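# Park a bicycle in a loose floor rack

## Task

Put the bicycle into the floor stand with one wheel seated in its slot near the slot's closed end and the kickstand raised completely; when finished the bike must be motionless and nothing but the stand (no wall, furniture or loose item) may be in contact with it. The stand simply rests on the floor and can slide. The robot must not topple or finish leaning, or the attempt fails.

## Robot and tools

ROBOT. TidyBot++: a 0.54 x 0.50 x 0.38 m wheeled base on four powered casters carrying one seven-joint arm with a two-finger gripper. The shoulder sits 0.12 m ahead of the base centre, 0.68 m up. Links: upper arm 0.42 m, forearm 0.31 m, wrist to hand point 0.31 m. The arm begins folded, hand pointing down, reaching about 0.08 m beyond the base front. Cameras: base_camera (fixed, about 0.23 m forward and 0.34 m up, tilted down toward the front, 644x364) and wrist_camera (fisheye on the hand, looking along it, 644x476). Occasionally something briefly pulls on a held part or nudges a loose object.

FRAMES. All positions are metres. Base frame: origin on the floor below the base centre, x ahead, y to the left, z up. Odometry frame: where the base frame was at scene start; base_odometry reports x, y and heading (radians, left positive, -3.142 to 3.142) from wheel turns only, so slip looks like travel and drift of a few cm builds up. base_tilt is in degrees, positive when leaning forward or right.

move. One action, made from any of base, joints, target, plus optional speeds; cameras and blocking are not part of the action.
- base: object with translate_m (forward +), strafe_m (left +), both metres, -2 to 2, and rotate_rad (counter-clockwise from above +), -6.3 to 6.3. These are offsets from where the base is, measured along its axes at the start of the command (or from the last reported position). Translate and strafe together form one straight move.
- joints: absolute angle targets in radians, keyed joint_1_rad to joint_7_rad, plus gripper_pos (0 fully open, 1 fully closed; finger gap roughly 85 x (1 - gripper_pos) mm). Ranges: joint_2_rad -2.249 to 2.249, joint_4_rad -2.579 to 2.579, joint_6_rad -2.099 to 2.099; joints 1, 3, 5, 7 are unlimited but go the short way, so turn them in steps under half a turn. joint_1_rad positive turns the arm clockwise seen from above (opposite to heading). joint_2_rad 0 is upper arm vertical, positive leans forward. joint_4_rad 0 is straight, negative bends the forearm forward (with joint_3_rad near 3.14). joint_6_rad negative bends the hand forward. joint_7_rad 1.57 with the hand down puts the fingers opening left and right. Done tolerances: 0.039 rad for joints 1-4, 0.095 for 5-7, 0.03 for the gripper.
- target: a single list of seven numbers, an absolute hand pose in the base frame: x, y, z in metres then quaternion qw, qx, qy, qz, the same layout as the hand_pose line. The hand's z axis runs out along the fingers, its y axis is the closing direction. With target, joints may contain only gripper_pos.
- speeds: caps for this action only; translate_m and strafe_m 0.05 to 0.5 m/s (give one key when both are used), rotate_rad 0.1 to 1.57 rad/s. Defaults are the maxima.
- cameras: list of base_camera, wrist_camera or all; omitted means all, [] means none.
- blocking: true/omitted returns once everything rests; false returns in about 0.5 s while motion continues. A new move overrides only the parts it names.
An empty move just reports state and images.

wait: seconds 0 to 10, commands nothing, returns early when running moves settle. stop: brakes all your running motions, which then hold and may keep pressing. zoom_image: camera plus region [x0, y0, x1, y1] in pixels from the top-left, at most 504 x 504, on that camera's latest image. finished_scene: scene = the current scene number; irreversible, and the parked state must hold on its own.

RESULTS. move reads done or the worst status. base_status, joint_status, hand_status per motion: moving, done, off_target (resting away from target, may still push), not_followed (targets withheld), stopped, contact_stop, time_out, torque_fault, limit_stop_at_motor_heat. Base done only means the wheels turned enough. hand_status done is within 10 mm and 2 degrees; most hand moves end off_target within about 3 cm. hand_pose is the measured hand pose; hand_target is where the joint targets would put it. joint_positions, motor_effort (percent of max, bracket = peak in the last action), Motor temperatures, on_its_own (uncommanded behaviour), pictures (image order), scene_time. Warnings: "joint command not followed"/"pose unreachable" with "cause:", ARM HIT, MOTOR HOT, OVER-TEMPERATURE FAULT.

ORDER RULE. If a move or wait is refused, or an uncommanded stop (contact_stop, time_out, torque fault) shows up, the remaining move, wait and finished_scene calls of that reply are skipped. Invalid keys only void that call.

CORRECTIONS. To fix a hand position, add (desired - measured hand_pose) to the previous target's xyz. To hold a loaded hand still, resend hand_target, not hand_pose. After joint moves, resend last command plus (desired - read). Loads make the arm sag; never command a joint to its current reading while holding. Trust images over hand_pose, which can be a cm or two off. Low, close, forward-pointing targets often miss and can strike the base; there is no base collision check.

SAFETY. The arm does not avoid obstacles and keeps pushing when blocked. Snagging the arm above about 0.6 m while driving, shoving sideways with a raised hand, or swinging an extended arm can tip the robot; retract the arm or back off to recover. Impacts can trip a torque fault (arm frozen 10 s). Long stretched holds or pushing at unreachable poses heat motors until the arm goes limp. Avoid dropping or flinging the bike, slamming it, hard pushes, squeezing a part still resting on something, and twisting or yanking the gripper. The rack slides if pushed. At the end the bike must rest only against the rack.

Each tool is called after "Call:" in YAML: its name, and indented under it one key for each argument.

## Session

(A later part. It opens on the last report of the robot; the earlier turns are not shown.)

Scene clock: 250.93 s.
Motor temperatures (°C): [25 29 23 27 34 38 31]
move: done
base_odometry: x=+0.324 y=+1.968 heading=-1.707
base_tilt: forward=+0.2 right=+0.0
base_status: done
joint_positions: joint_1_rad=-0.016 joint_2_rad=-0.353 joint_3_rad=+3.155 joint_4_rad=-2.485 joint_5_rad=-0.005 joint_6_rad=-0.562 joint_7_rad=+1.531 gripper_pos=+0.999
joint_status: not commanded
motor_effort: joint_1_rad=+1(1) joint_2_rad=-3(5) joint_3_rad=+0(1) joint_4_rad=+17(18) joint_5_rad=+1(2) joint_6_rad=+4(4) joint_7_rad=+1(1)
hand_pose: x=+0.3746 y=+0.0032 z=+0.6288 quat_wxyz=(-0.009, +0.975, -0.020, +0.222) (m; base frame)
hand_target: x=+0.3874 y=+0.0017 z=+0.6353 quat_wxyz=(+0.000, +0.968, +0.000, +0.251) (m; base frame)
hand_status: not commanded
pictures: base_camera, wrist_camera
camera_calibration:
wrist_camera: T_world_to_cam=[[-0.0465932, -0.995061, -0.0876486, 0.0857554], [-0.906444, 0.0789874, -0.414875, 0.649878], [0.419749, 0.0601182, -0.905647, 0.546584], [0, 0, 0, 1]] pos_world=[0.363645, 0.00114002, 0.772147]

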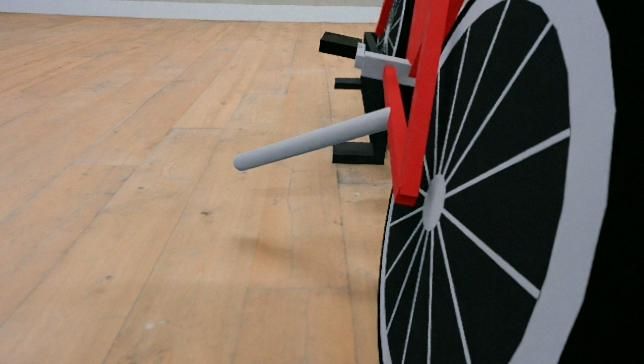

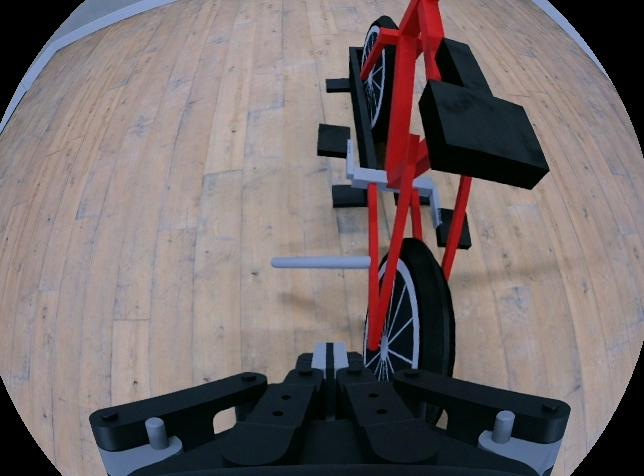

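Call:
move:
  base: {"translate_m": 0.02}
  speeds: {"translate_m": 0.05}

Scene clock: 252.03 s.
Motor temperatures (°C): [25 28 23 27 34 38 31]
move: done
base_odometry: x=+0.321 y=+1.949 heading=-1.708
base_tilt: forward=+0.2 right=+0.0
base_status: done
joint_positions: joint_1_rad=-0.016 joint_2_rad=-0.353 joint_3_rad=+3.155 joint_4_rad=-2.485 joint_5_rad=-0.005 joint_6_rad=-0.562 joint_7_rad=+1.531 gripper_pos=+0.999
joint_status: not commanded
motor_effort: joint_1_rad=+1(1) joint_2_rad=-3(5) joint_3_rad=+0(1) joint_4_rad=+17(18) joint_5_rad=+1(2) joint_6_rad=+4(5) joint_7_rad=+1(1)
hand_pose: x=+0.3747 y=+0.0032 z=+0.6289 quat_wxyz=(-0.009, +0.975, -0.020, +0.222) (m; base frame)
hand_target: x=+0.3874 y=+0.0017 z=+0.6353 quat_wxyz=(+0.000, +0.968, +0.000, +0.251) (m; base frame)
hand_status: not commanded
pictures: base_camera, wrist_camera
camera_calibration:
wrist_camera: T_world_to_cam=[[-0.0465585, -0.995061, -0.0876714, 0.0857643], [-0.906268, 0.0789907, -0.415257, 0.650128], [0.420131, 0.0601201, -0.90547, 0.546358], [0, 0, 0, 1]] pos_world=[0.363642, 0.00113949, 0.7722]

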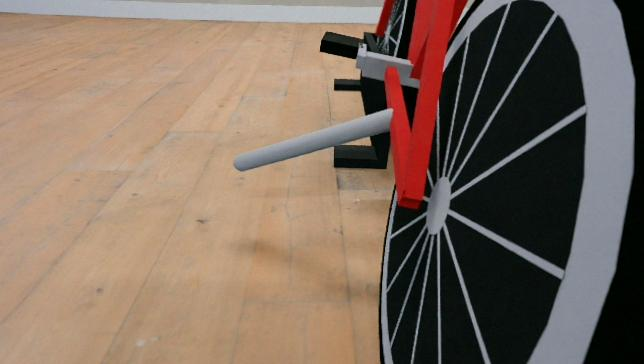

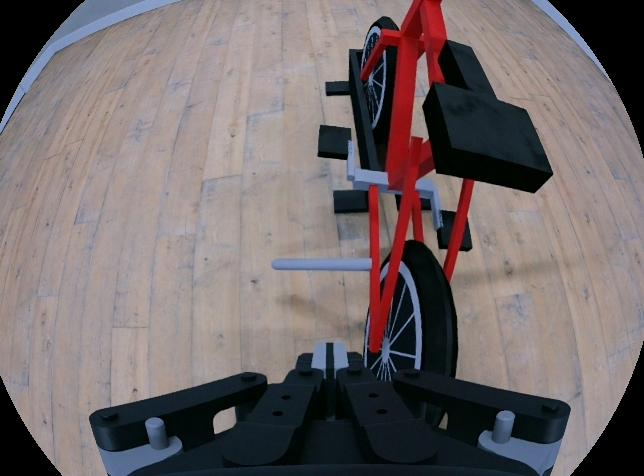

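Call:
move:
  target: [0.50, 0.22, 0.35, 0.2588, 0.9659, 0, 0]
  cameras: []

Call:
move:
  target: [0.69, 0.20, 0.12, 0.2588, 0.9659, 0, 0]

Scene clock: 255.60 s.
Motor temperatures (°C): [25 28 23 27 34 38 31]
move: off_target
base_odometry: x=+0.321 y=+1.949 heading=-1.708
base_tilt: forward=+0.2 right=-0.1
base_status: not commanded
joint_positions: joint_1_rad=-0.922 joint_2_rad=+1.055 joint_3_rad=+3.384 joint_4_rad=-1.539 joint_5_rad=+0.116 joint_6_rad=-0.867 joint_7_rad=+0.730 gripper_pos=+0.999
joint_status: not commanded
motor_effort: joint_1_rad=+1(2) joint_2_rad=-39(41) joint_3_rad=+4(5) joint_4_rad=+8(18) joint_5_rad=+3(4) joint_6_rad=-3(4) joint_7_rad=+1(1)
hand_pose: x=+0.4960 y=+0.2463 z=+0.3425 quat_wxyz=(+0.211, +0.978, +0.007, -0.003) (m; base frame)
hand_target: x=+0.5000 y=+0.2200 z=+0.3500 quat_wxyz=(+0.259, +0.966, +0.000, +0.000) (m; base frame)
hand_status: off_target (0.028 m and 5.8 deg from the pose sent, 0.375 m and 40.1 deg at the start)
pictures: none
No camera images: "cameras" was empty.

Scene clock: 258.23 s.
Motor temperatures (°C): [25 29 23 27 34 38 31]
move: off_target
base_odometry: x=+0.321 y=+1.949 heading=-1.708
base_tilt: forward=+0.3 right=+0.0
base_status: not commanded
joint_positions: joint_1_rad=-0.592 joint_2_rad=+1.887 joint_3_rad=+3.395 joint_4_rad=-0.163 joint_5_rad=+0.116 joint_6_rad=-1.319 joint_7_rad=+0.849 gripper_pos=+0.999
joint_status: not commanded
motor_effort: joint_1_rad=+1(2) joint_2_rad=-49(51) joint_3_rad=+2(5) joint_4_rad=+14(14) joint_5_rad=+4(5) joint_6_rad=-2(3) joint_7_rad=+1(1)
hand_pose: x=+0.6978 y=+0.2410 z=+0.1206 quat_wxyz=(+0.209, +0.978, -0.018, +0.019) (m; base frame)
hand_target: x=+0.6899 y=+0.2000 z=+0.1200 quat_wxyz=(+0.259, +0.966, +0.000, +0.000) (m; base frame)
hand_status: off_target (0.042 m and 6.6 deg from the pose sent, 0.299 m and 5.8 deg at the start)
pictures: base_camera, wrist_camera
camera_calibration:
wrist_camera: T_world_to_cam=[[-0.0778373, -0.929885, 0.359522, 0.245105], [-0.996841, 0.0668852, -0.0428234, 0.734338], [0.0157742, -0.361719, -0.932154, 0.323128], [0, 0, 0, 1]] pos_world=[0.746, 0.295684, 0.244532]

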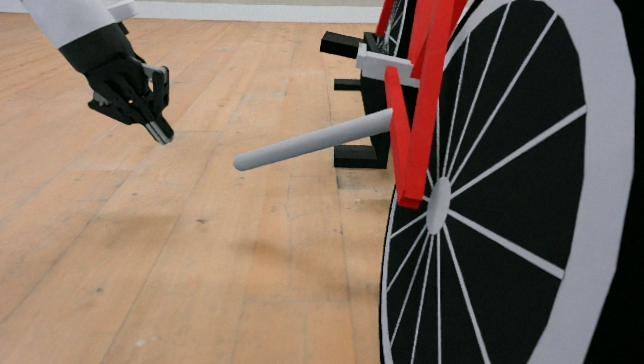

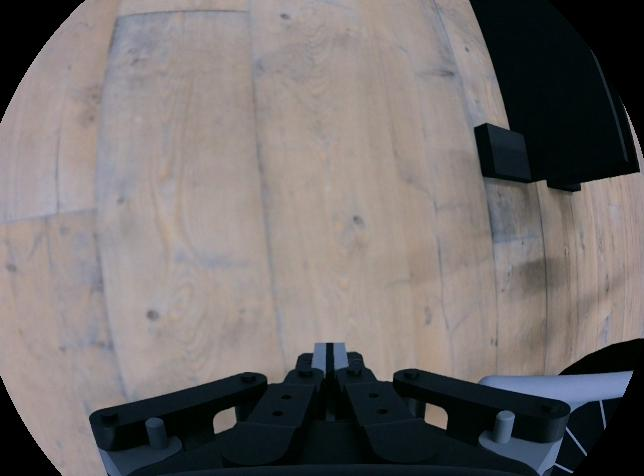

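Call:
move:
  target: [0.70, 0.03, 0.085, 0.2588, 0.9659, 0, 0]

Scene clock: 260.40 s.
Motor temperatures (°C): [25 29 23 27 34 38 31]
move: off_target
base_odometry: x=+0.321 y=+1.949 heading=-1.708
base_tilt: forward=+0.3 right=+0.0
base_status: not commanded
joint_positions: joint_1_rad=-0.427 joint_2_rad=+1.789 joint_3_rad=+3.443 joint_4_rad=-0.688 joint_5_rad=+0.138 joint_6_rad=-0.964 joint_7_rad=+0.949 gripper_pos=+0.999
joint_status: not commanded
motor_effort: joint_1_rad=+1(2) joint_2_rad=-45(50) joint_3_rad=+4(5) joint_4_rad=+9(14) joint_5_rad=+3(5) joint_6_rad=-3(4) joint_7_rad=+1(1)
hand_pose: x=+0.6695 y=+0.0488 z=+0.0760 quat_wxyz=(+0.249, +0.967, -0.037, -0.032) (m; base frame)
hand_target: x=+0.7000 y=+0.0300 z=+0.0850 quat_wxyz=(+0.259, +0.966, +0.000, +0.000) (m; base frame)
hand_status: off_target (0.037 m and 5.7 deg from the pose sent, 0.214 m and 6.6 deg at the start)
pictures: base_camera, wrist_camera
camera_calibration:
wrist_camera: T_world_to_cam=[[-0.0958517, -0.893018, 0.439694, 0.0844027], [-0.991032, 0.126934, 0.0417615, 0.703851], [-0.0931059, -0.431748, -0.897176, 0.286129], [0, 0, 0, 1]] pos_world=[0.732269, 0.109566, 0.190203]

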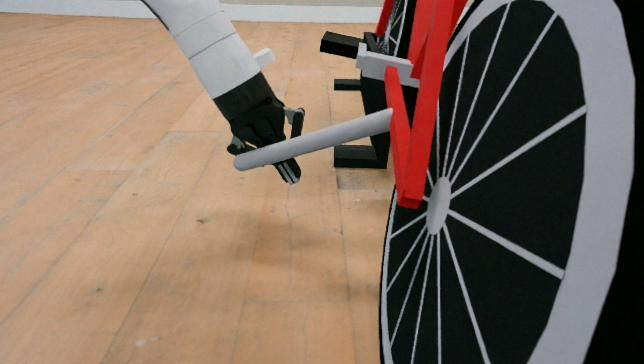

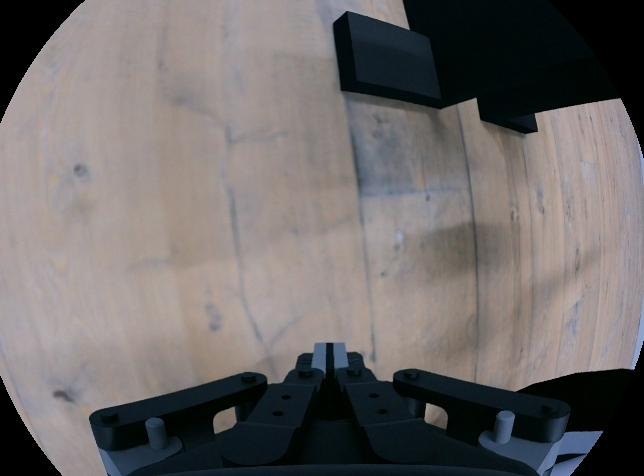

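Call:
move:
  target: [0.59, 0.03, 0.075, 0.2588, 0.9659, 0, 0]
  cameras: ["base_camera"]

Call:
move:
  target: [0.54, 0.025, 0.075, 0.2588, 0.9659, 0, 0]

Scene clock: 262.30 s.
Motor temperatures (°C): [25 29 23 27 34 38 31]
move: off_target
base_odometry: x=+0.321 y=+1.949 heading=-1.708
base_tilt: forward=+0.2 right=+0.0
base_status: not commanded
joint_positions: joint_1_rad=-0.592 joint_2_rad=+1.670 joint_3_rad=+3.527 joint_4_rad=-1.169 joint_5_rad=+0.116 joint_6_rad=-0.571 joint_7_rad=+0.949 gripper_pos=+0.999
joint_status: not commanded
motor_effort: joint_1_rad=+1(2) joint_2_rad=-35(45) joint_3_rad=+5(5) joint_4_rad=-2(9) joint_5_rad=+2(4) joint_6_rad=-7(8) joint_7_rad=+0(2)
hand_pose: x=+0.6148 y=+0.0428 z=+0.0861 quat_wxyz=(+0.257, +0.966, +0.031, +0.007) (m; base frame)
hand_target: x=+0.5900 y=+0.0300 z=+0.0750 quat_wxyz=(+0.259, +0.966, +0.000, +0.000) (m; base frame)
hand_status: off_target (0.030 m and 3.6 deg from the pose sent, 0.082 m and 5.7 deg at the start)
pictures: base_camera

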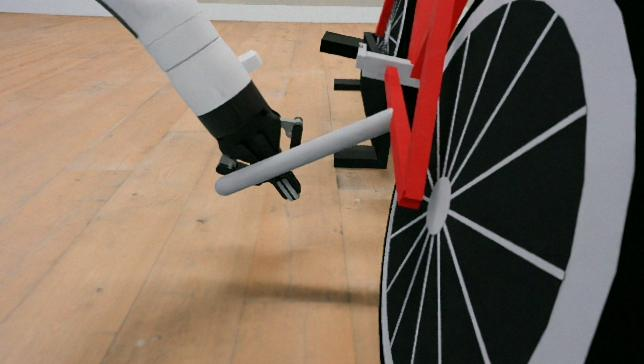

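Scene clock: 263.70 s.
Motor temperatures (°C): [25 29 23 27 34 38 31]
move: off_target
base_odometry: x=+0.321 y=+1.949 heading=-1.708
base_tilt: forward=+0.3 right=+0.0
base_status: not commanded
joint_positions: joint_1_rad=-0.680 joint_2_rad=+1.662 joint_3_rad=+3.557 joint_4_rad=-1.389 joint_5_rad=-0.001 joint_6_rad=-0.453 joint_7_rad=+0.949 gripper_pos=+0.999
joint_status: not commanded
motor_effort: joint_1_rad=+1(3) joint_2_rad=-37(38) joint_3_rad=+8(8) joint_4_rad=+0(4) joint_5_rad=+3(3) joint_6_rad=-2(8) joint_7_rad=+1(1)
hand_pose: x=+0.5386 y=+0.0236 z=+0.0855 quat_wxyz=(+0.270, +0.963, +0.009, -0.016) (m; base frame)
hand_target: x=+0.5400 y=+0.0250 z=+0.0750 quat_wxyz=(+0.259, +0.966, +0.000, +0.000) (m; base frame)
hand_status: off_target (0.011 m and 2.5 deg from the pose sent, 0.078 m and 3.6 deg at the start)
pictures: base_camera, wrist_camera
camera_calibration:
wrist_camera: T_world_to_cam=[[-0.0113729, -0.878814, 0.477028, -0.00389495], [-0.999009, 0.030511, 0.0323919, 0.584215], [-0.0430211, -0.476187, -0.878291, 0.244034], [0, 0, 0, 1]] pos_world=[0.594091, 0.0949577, 0.197267]

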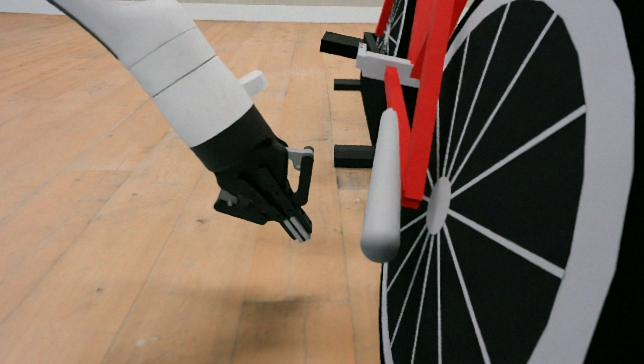

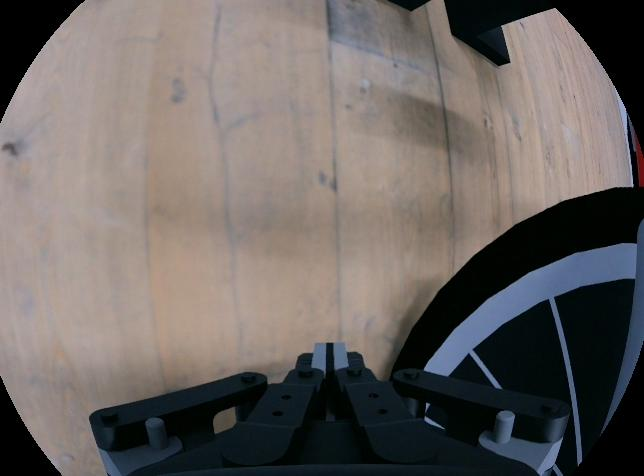

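Call:
move:
  target: [0.50, 0.20, 0.35, 0.2588, 0.9659, 0, 0]
  cameras: []

Call:
move:
  joints: {"joint_1_rad": 0.0, "joint_2_rad": -0.36, "joint_3_rad": 3.14, "joint_4_rad": -2.495, "joint_5_rad": 0.0, "joint_6_rad": -0.3, "joint_7_rad": 1.57}

Scene clock: 265.70 s.
Motor temperatures (°C): [25 29 23 27 34 38 31]
move: off_target
base_odometry: x=+0.321 y=+1.949 heading=-1.708
base_tilt: forward=+0.3 right=-0.1
base_status: not commanded
joint_positions: joint_1_rad=-0.906 joint_2_rad=+1.070 joint_3_rad=+3.455 joint_4_rad=-1.565 joint_5_rad=+0.120 joint_6_rad=-0.817 joint_7_rad=+0.747 gripper_pos=+0.999
joint_status: not commanded
motor_effort: joint_1_rad=+1(3) joint_2_rad=-39(41) joint_3_rad=+6(8) joint_4_rad=+7(8) joint_5_rad=+3(4) joint_6_rad=-3(4) joint_7_rad=+1(1)
hand_pose: x=+0.5223 y=+0.2092 z=+0.3396 quat_wxyz=(+0.227, +0.974, -0.008, +0.017) (m; base frame)
hand_target: x=+0.5000 y=+0.2000 z=+0.3500 quat_wxyz=(+0.259, +0.966, +0.000, +0.000) (m; base frame)
hand_status: off_target (0.026 m and 4.3 deg from the pose sent, 0.320 m and 2.5 deg at the start)
pictures: none
No camera images: "cameras" was empty.

Scene clock: 268.37 s.
Motor temperatures (°C): [25 29 23 27 34 38 31]
move: done
base_odometry: x=+0.321 y=+1.949 heading=-1.708
base_tilt: forward=+0.2 right=+0.0
base_status: not commanded
joint_positions: joint_1_rad=-0.018 joint_2_rad=-0.345 joint_3_rad=+3.169 joint_4_rad=-2.479 joint_5_rad=+0.050 joint_6_rad=-0.373 joint_7_rad=+1.528 gripper_pos=+0.999
joint_status: all done
motor_effort: joint_1_rad=+1(3) joint_2_rad=-4(41) joint_3_rad=+0(7) joint_4_rad=+18(19) joint_5_rad=+1(4) joint_6_rad=+5(6) joint_7_rad=+1(2)
hand_pose: x=+0.4276 y=-0.0066 z=+0.6595 quat_wxyz=(+0.006, +0.950, -0.007, +0.312) (m; base frame)
hand_target: x=+0.4385 y=+0.0018 z=+0.6707 quat_wxyz=(+0.000, +0.938, +0.000, +0.346) (m; base frame)
hand_status: not commanded
pictures: base_camera, wrist_camera
camera_calibration:
wrist_camera: T_world_to_cam=[[-0.015794, -0.998336, -0.0554644, 0.0467736], [-0.814184, 0.0450402, -0.578858, 0.779913], [0.580393, 0.0360157, -0.81354, 0.423137], [0, 0, 0, 1]] pos_world=[0.390145, -0.00367129, 0.798292]

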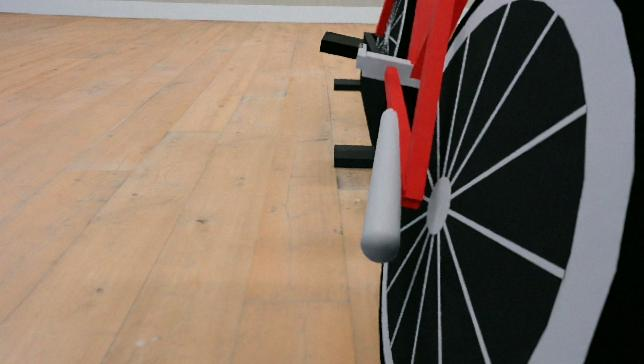

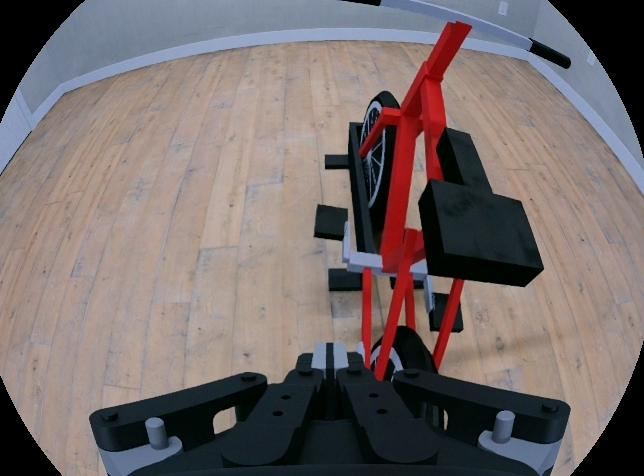

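Call:
move:
  base: {"translate_m": -0.12}
  cameras: []

Call:
move:
  base: {"strafe_m": 0.75}
  cameras: []

Call:
move:
  base: {"translate_m": 1.24, "strafe_m": 0.15, "rotate_rad": -1.57}

Call:
zoom_image:
  camera: "base_camera"
  region: [200, 0, 500, 150]

Scene clock: 270.00 s.
Motor temperatures (°C): [25 29 23 27 34 38 31]
move: done
base_odometry: x=+0.337 y=+2.068 heading=-1.707
base_tilt: forward=+0.2 right=+0.0
base_status: done
joint_positions: joint_1_rad=-0.017 joint_2_rad=-0.352 joint_3_rad=+3.167 joint_4_rad=-2.484 joint_5_rad=+0.049 joint_6_rad=-0.366 joint_7_rad=+1.531 gripper_pos=+0.999
joint_status: not commanded
motor_effort: joint_1_rad=+1(1) joint_2_rad=-4(6) joint_3_rad=+0(1) joint_4_rad=+18(19) joint_5_rad=+1(2) joint_6_rad=+5(6) joint_7_rad=+1(1)
hand_pose: x=+0.4272 y=-0.0059 z=+0.6606 quat_wxyz=(+0.006, +0.949, -0.005, +0.316) (m; base frame)
hand_target: x=+0.4385 y=+0.0018 z=+0.6707 quat_wxyz=(+0.000, +0.938, +0.000, +0.346) (m; base frame)
hand_status: not commanded
pictures: none
No camera images: "cameras" was empty.

Scene clock: 272.83 s.
Motor temperatures (°C): [25 29 23 27 34 38 31]
move: done
base_odometry: x=+1.080 y=+1.966 heading=-1.707
base_tilt: forward=+0.2 right=+0.0
base_status: done
joint_positions: joint_1_rad=-0.016 joint_2_rad=-0.352 joint_3_rad=+3.164 joint_4_rad=-2.484 joint_5_rad=+0.047 joint_6_rad=-0.365 joint_7_rad=+1.531 gripper_pos=+0.999
joint_status: not commanded
motor_effort: joint_1_rad=+1(1) joint_2_rad=-3(5) joint_3_rad=+0(1) joint_4_rad=+18(18) joint_5_rad=+1(2) joint_6_rad=+5(6) joint_7_rad=+1(1)
hand_pose: x=+0.4273 y=-0.0051 z=+0.6607 quat_wxyz=(+0.006, +0.949, -0.004, +0.317) (m; base frame)
hand_target: x=+0.4385 y=+0.0018 z=+0.6707 quat_wxyz=(+0.000, +0.938, +0.000, +0.346) (m; base frame)
hand_status: not commanded
pictures: none
No camera images: "cameras" was empty.

Scene clock: 277.07 s.
Motor temperatures (°C): [25 29 23 27 34 38 31]
move: done
base_odometry: x=+1.061 y=+0.716 heading=+3.005
base_tilt: forward=+0.2 right=+0.0
base_status: done
joint_positions: joint_1_rad=-0.014 joint_2_rad=-0.352 joint_3_rad=+3.162 joint_4_rad=-2.484 joint_5_rad=+0.046 joint_6_rad=-0.364 joint_7_rad=+1.531 gripper_pos=+0.999
joint_status: not commanded
motor_effort: joint_1_rad=+1(1) joint_2_rad=-4(4) joint_3_rad=+0(1) joint_4_rad=+18(19) joint_5_rad=+1(2) joint_6_rad=+5(6) joint_7_rad=+1(1)
hand_pose: x=+0.4275 y=-0.0053 z=+0.6609 quat_wxyz=(+0.006, +0.948, -0.005, +0.317) (m; base frame)
hand_target: x=+0.4385 y=+0.0018 z=+0.6707 quat_wxyz=(+0.000, +0.938, +0.000, +0.346) (m; base frame)
hand_status: not commanded
pictures: base_camera, wrist_camera
camera_calibration:
wrist_camera: T_world_to_cam=[[-0.011425, -0.998446, -0.0545403, 0.045671], [-0.808333, 0.0413295, -0.587274, 0.783559], [0.588615, 0.0373772, -0.807549, 0.416854], [0, 0, 0, 1]] pos_world=[0.388532, -0.00236488, 0.799284]

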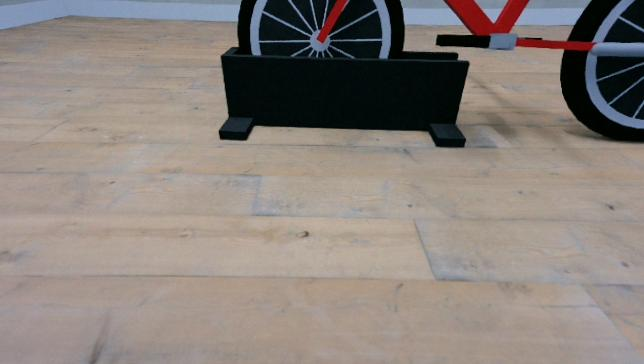

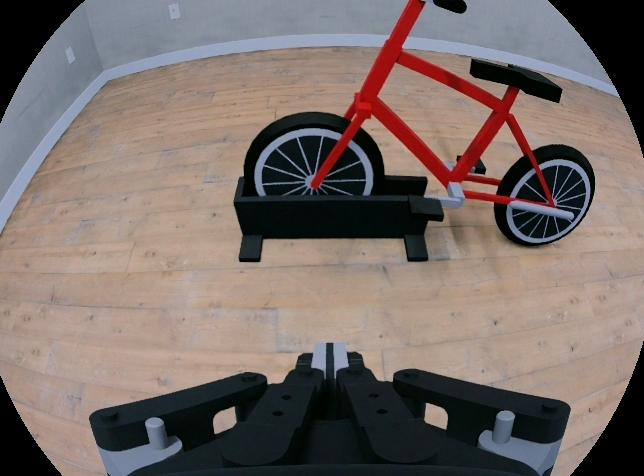

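Scaled by 1.680.

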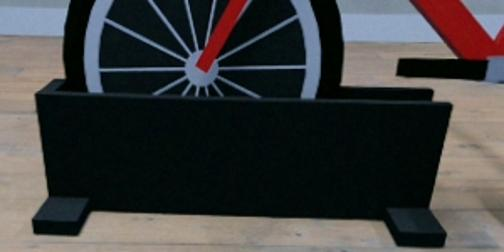

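Call:
zoom_image:
  camera: "wrist_camera"
  region: [400, 40, 610, 270]

Call:
move:
  base: {"rotate_rad": -0.4}

Scaled by 2.191.

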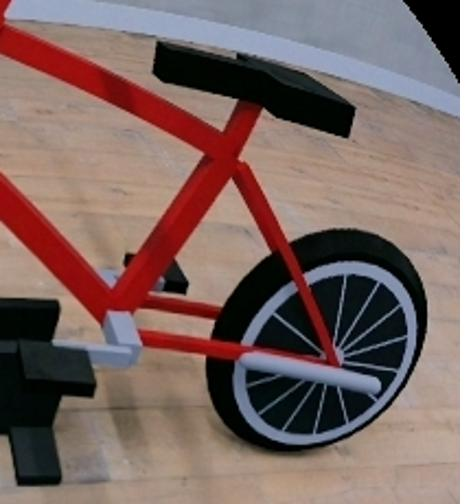

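Scene clock: 278.57 s.
Motor temperatures (°C): [25 29 23 27 34 38 31]
move: done
base_odometry: x=+1.060 y=+0.716 heading=+2.606
base_tilt: forward=+0.2 right=+0.0
base_status: done
joint_positions: joint_1_rad=-0.011 joint_2_rad=-0.352 joint_3_rad=+3.162 joint_4_rad=-2.484 joint_5_rad=+0.046 joint_6_rad=-0.364 joint_7_rad=+1.531 gripper_pos=+0.999
joint_status: not commanded
motor_effort: joint_1_rad=+1(1) joint_2_rad=-4(4) joint_3_rad=+0(1) joint_4_rad=+18(18) joint_5_rad=+1(2) joint_6_rad=+5(6) joint_7_rad=+1(1)
hand_pose: x=+0.4274 y=-0.0060 z=+0.6609 quat_wxyz=(+0.006, +0.948, -0.006, +0.317) (m; base frame)
hand_target: x=+0.4385 y=+0.0018 z=+0.6707 quat_wxyz=(+0.000, +0.938, +0.000, +0.346) (m; base frame)
hand_status: not commanded
pictures: base_camera, wrist_camera
camera_calibration:
wrist_camera: T_world_to_cam=[[-0.0138436, -0.998412, -0.0545983, 0.0460465], [-0.80823, 0.0433216, -0.587272, 0.78354], [0.588705, 0.035998, -0.807546, 0.416841], [0, 0, 0, 1]] pos_world=[0.388522, -0.00297623, 0.799283]

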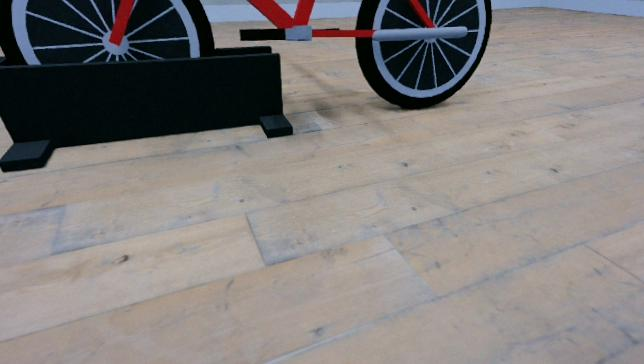

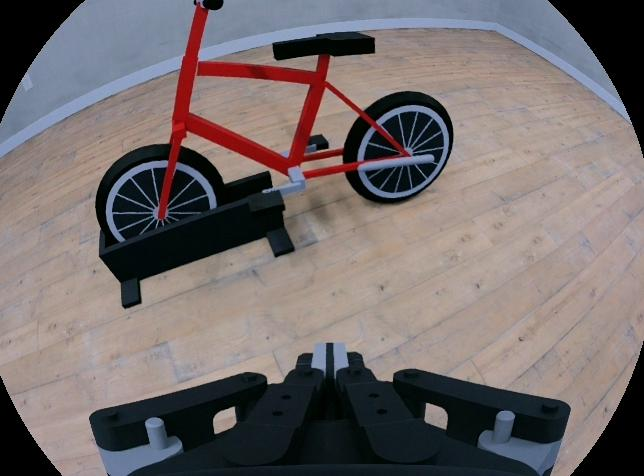

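Call:
finished_scene:
  scene: 2

The scene is finished: the task was done.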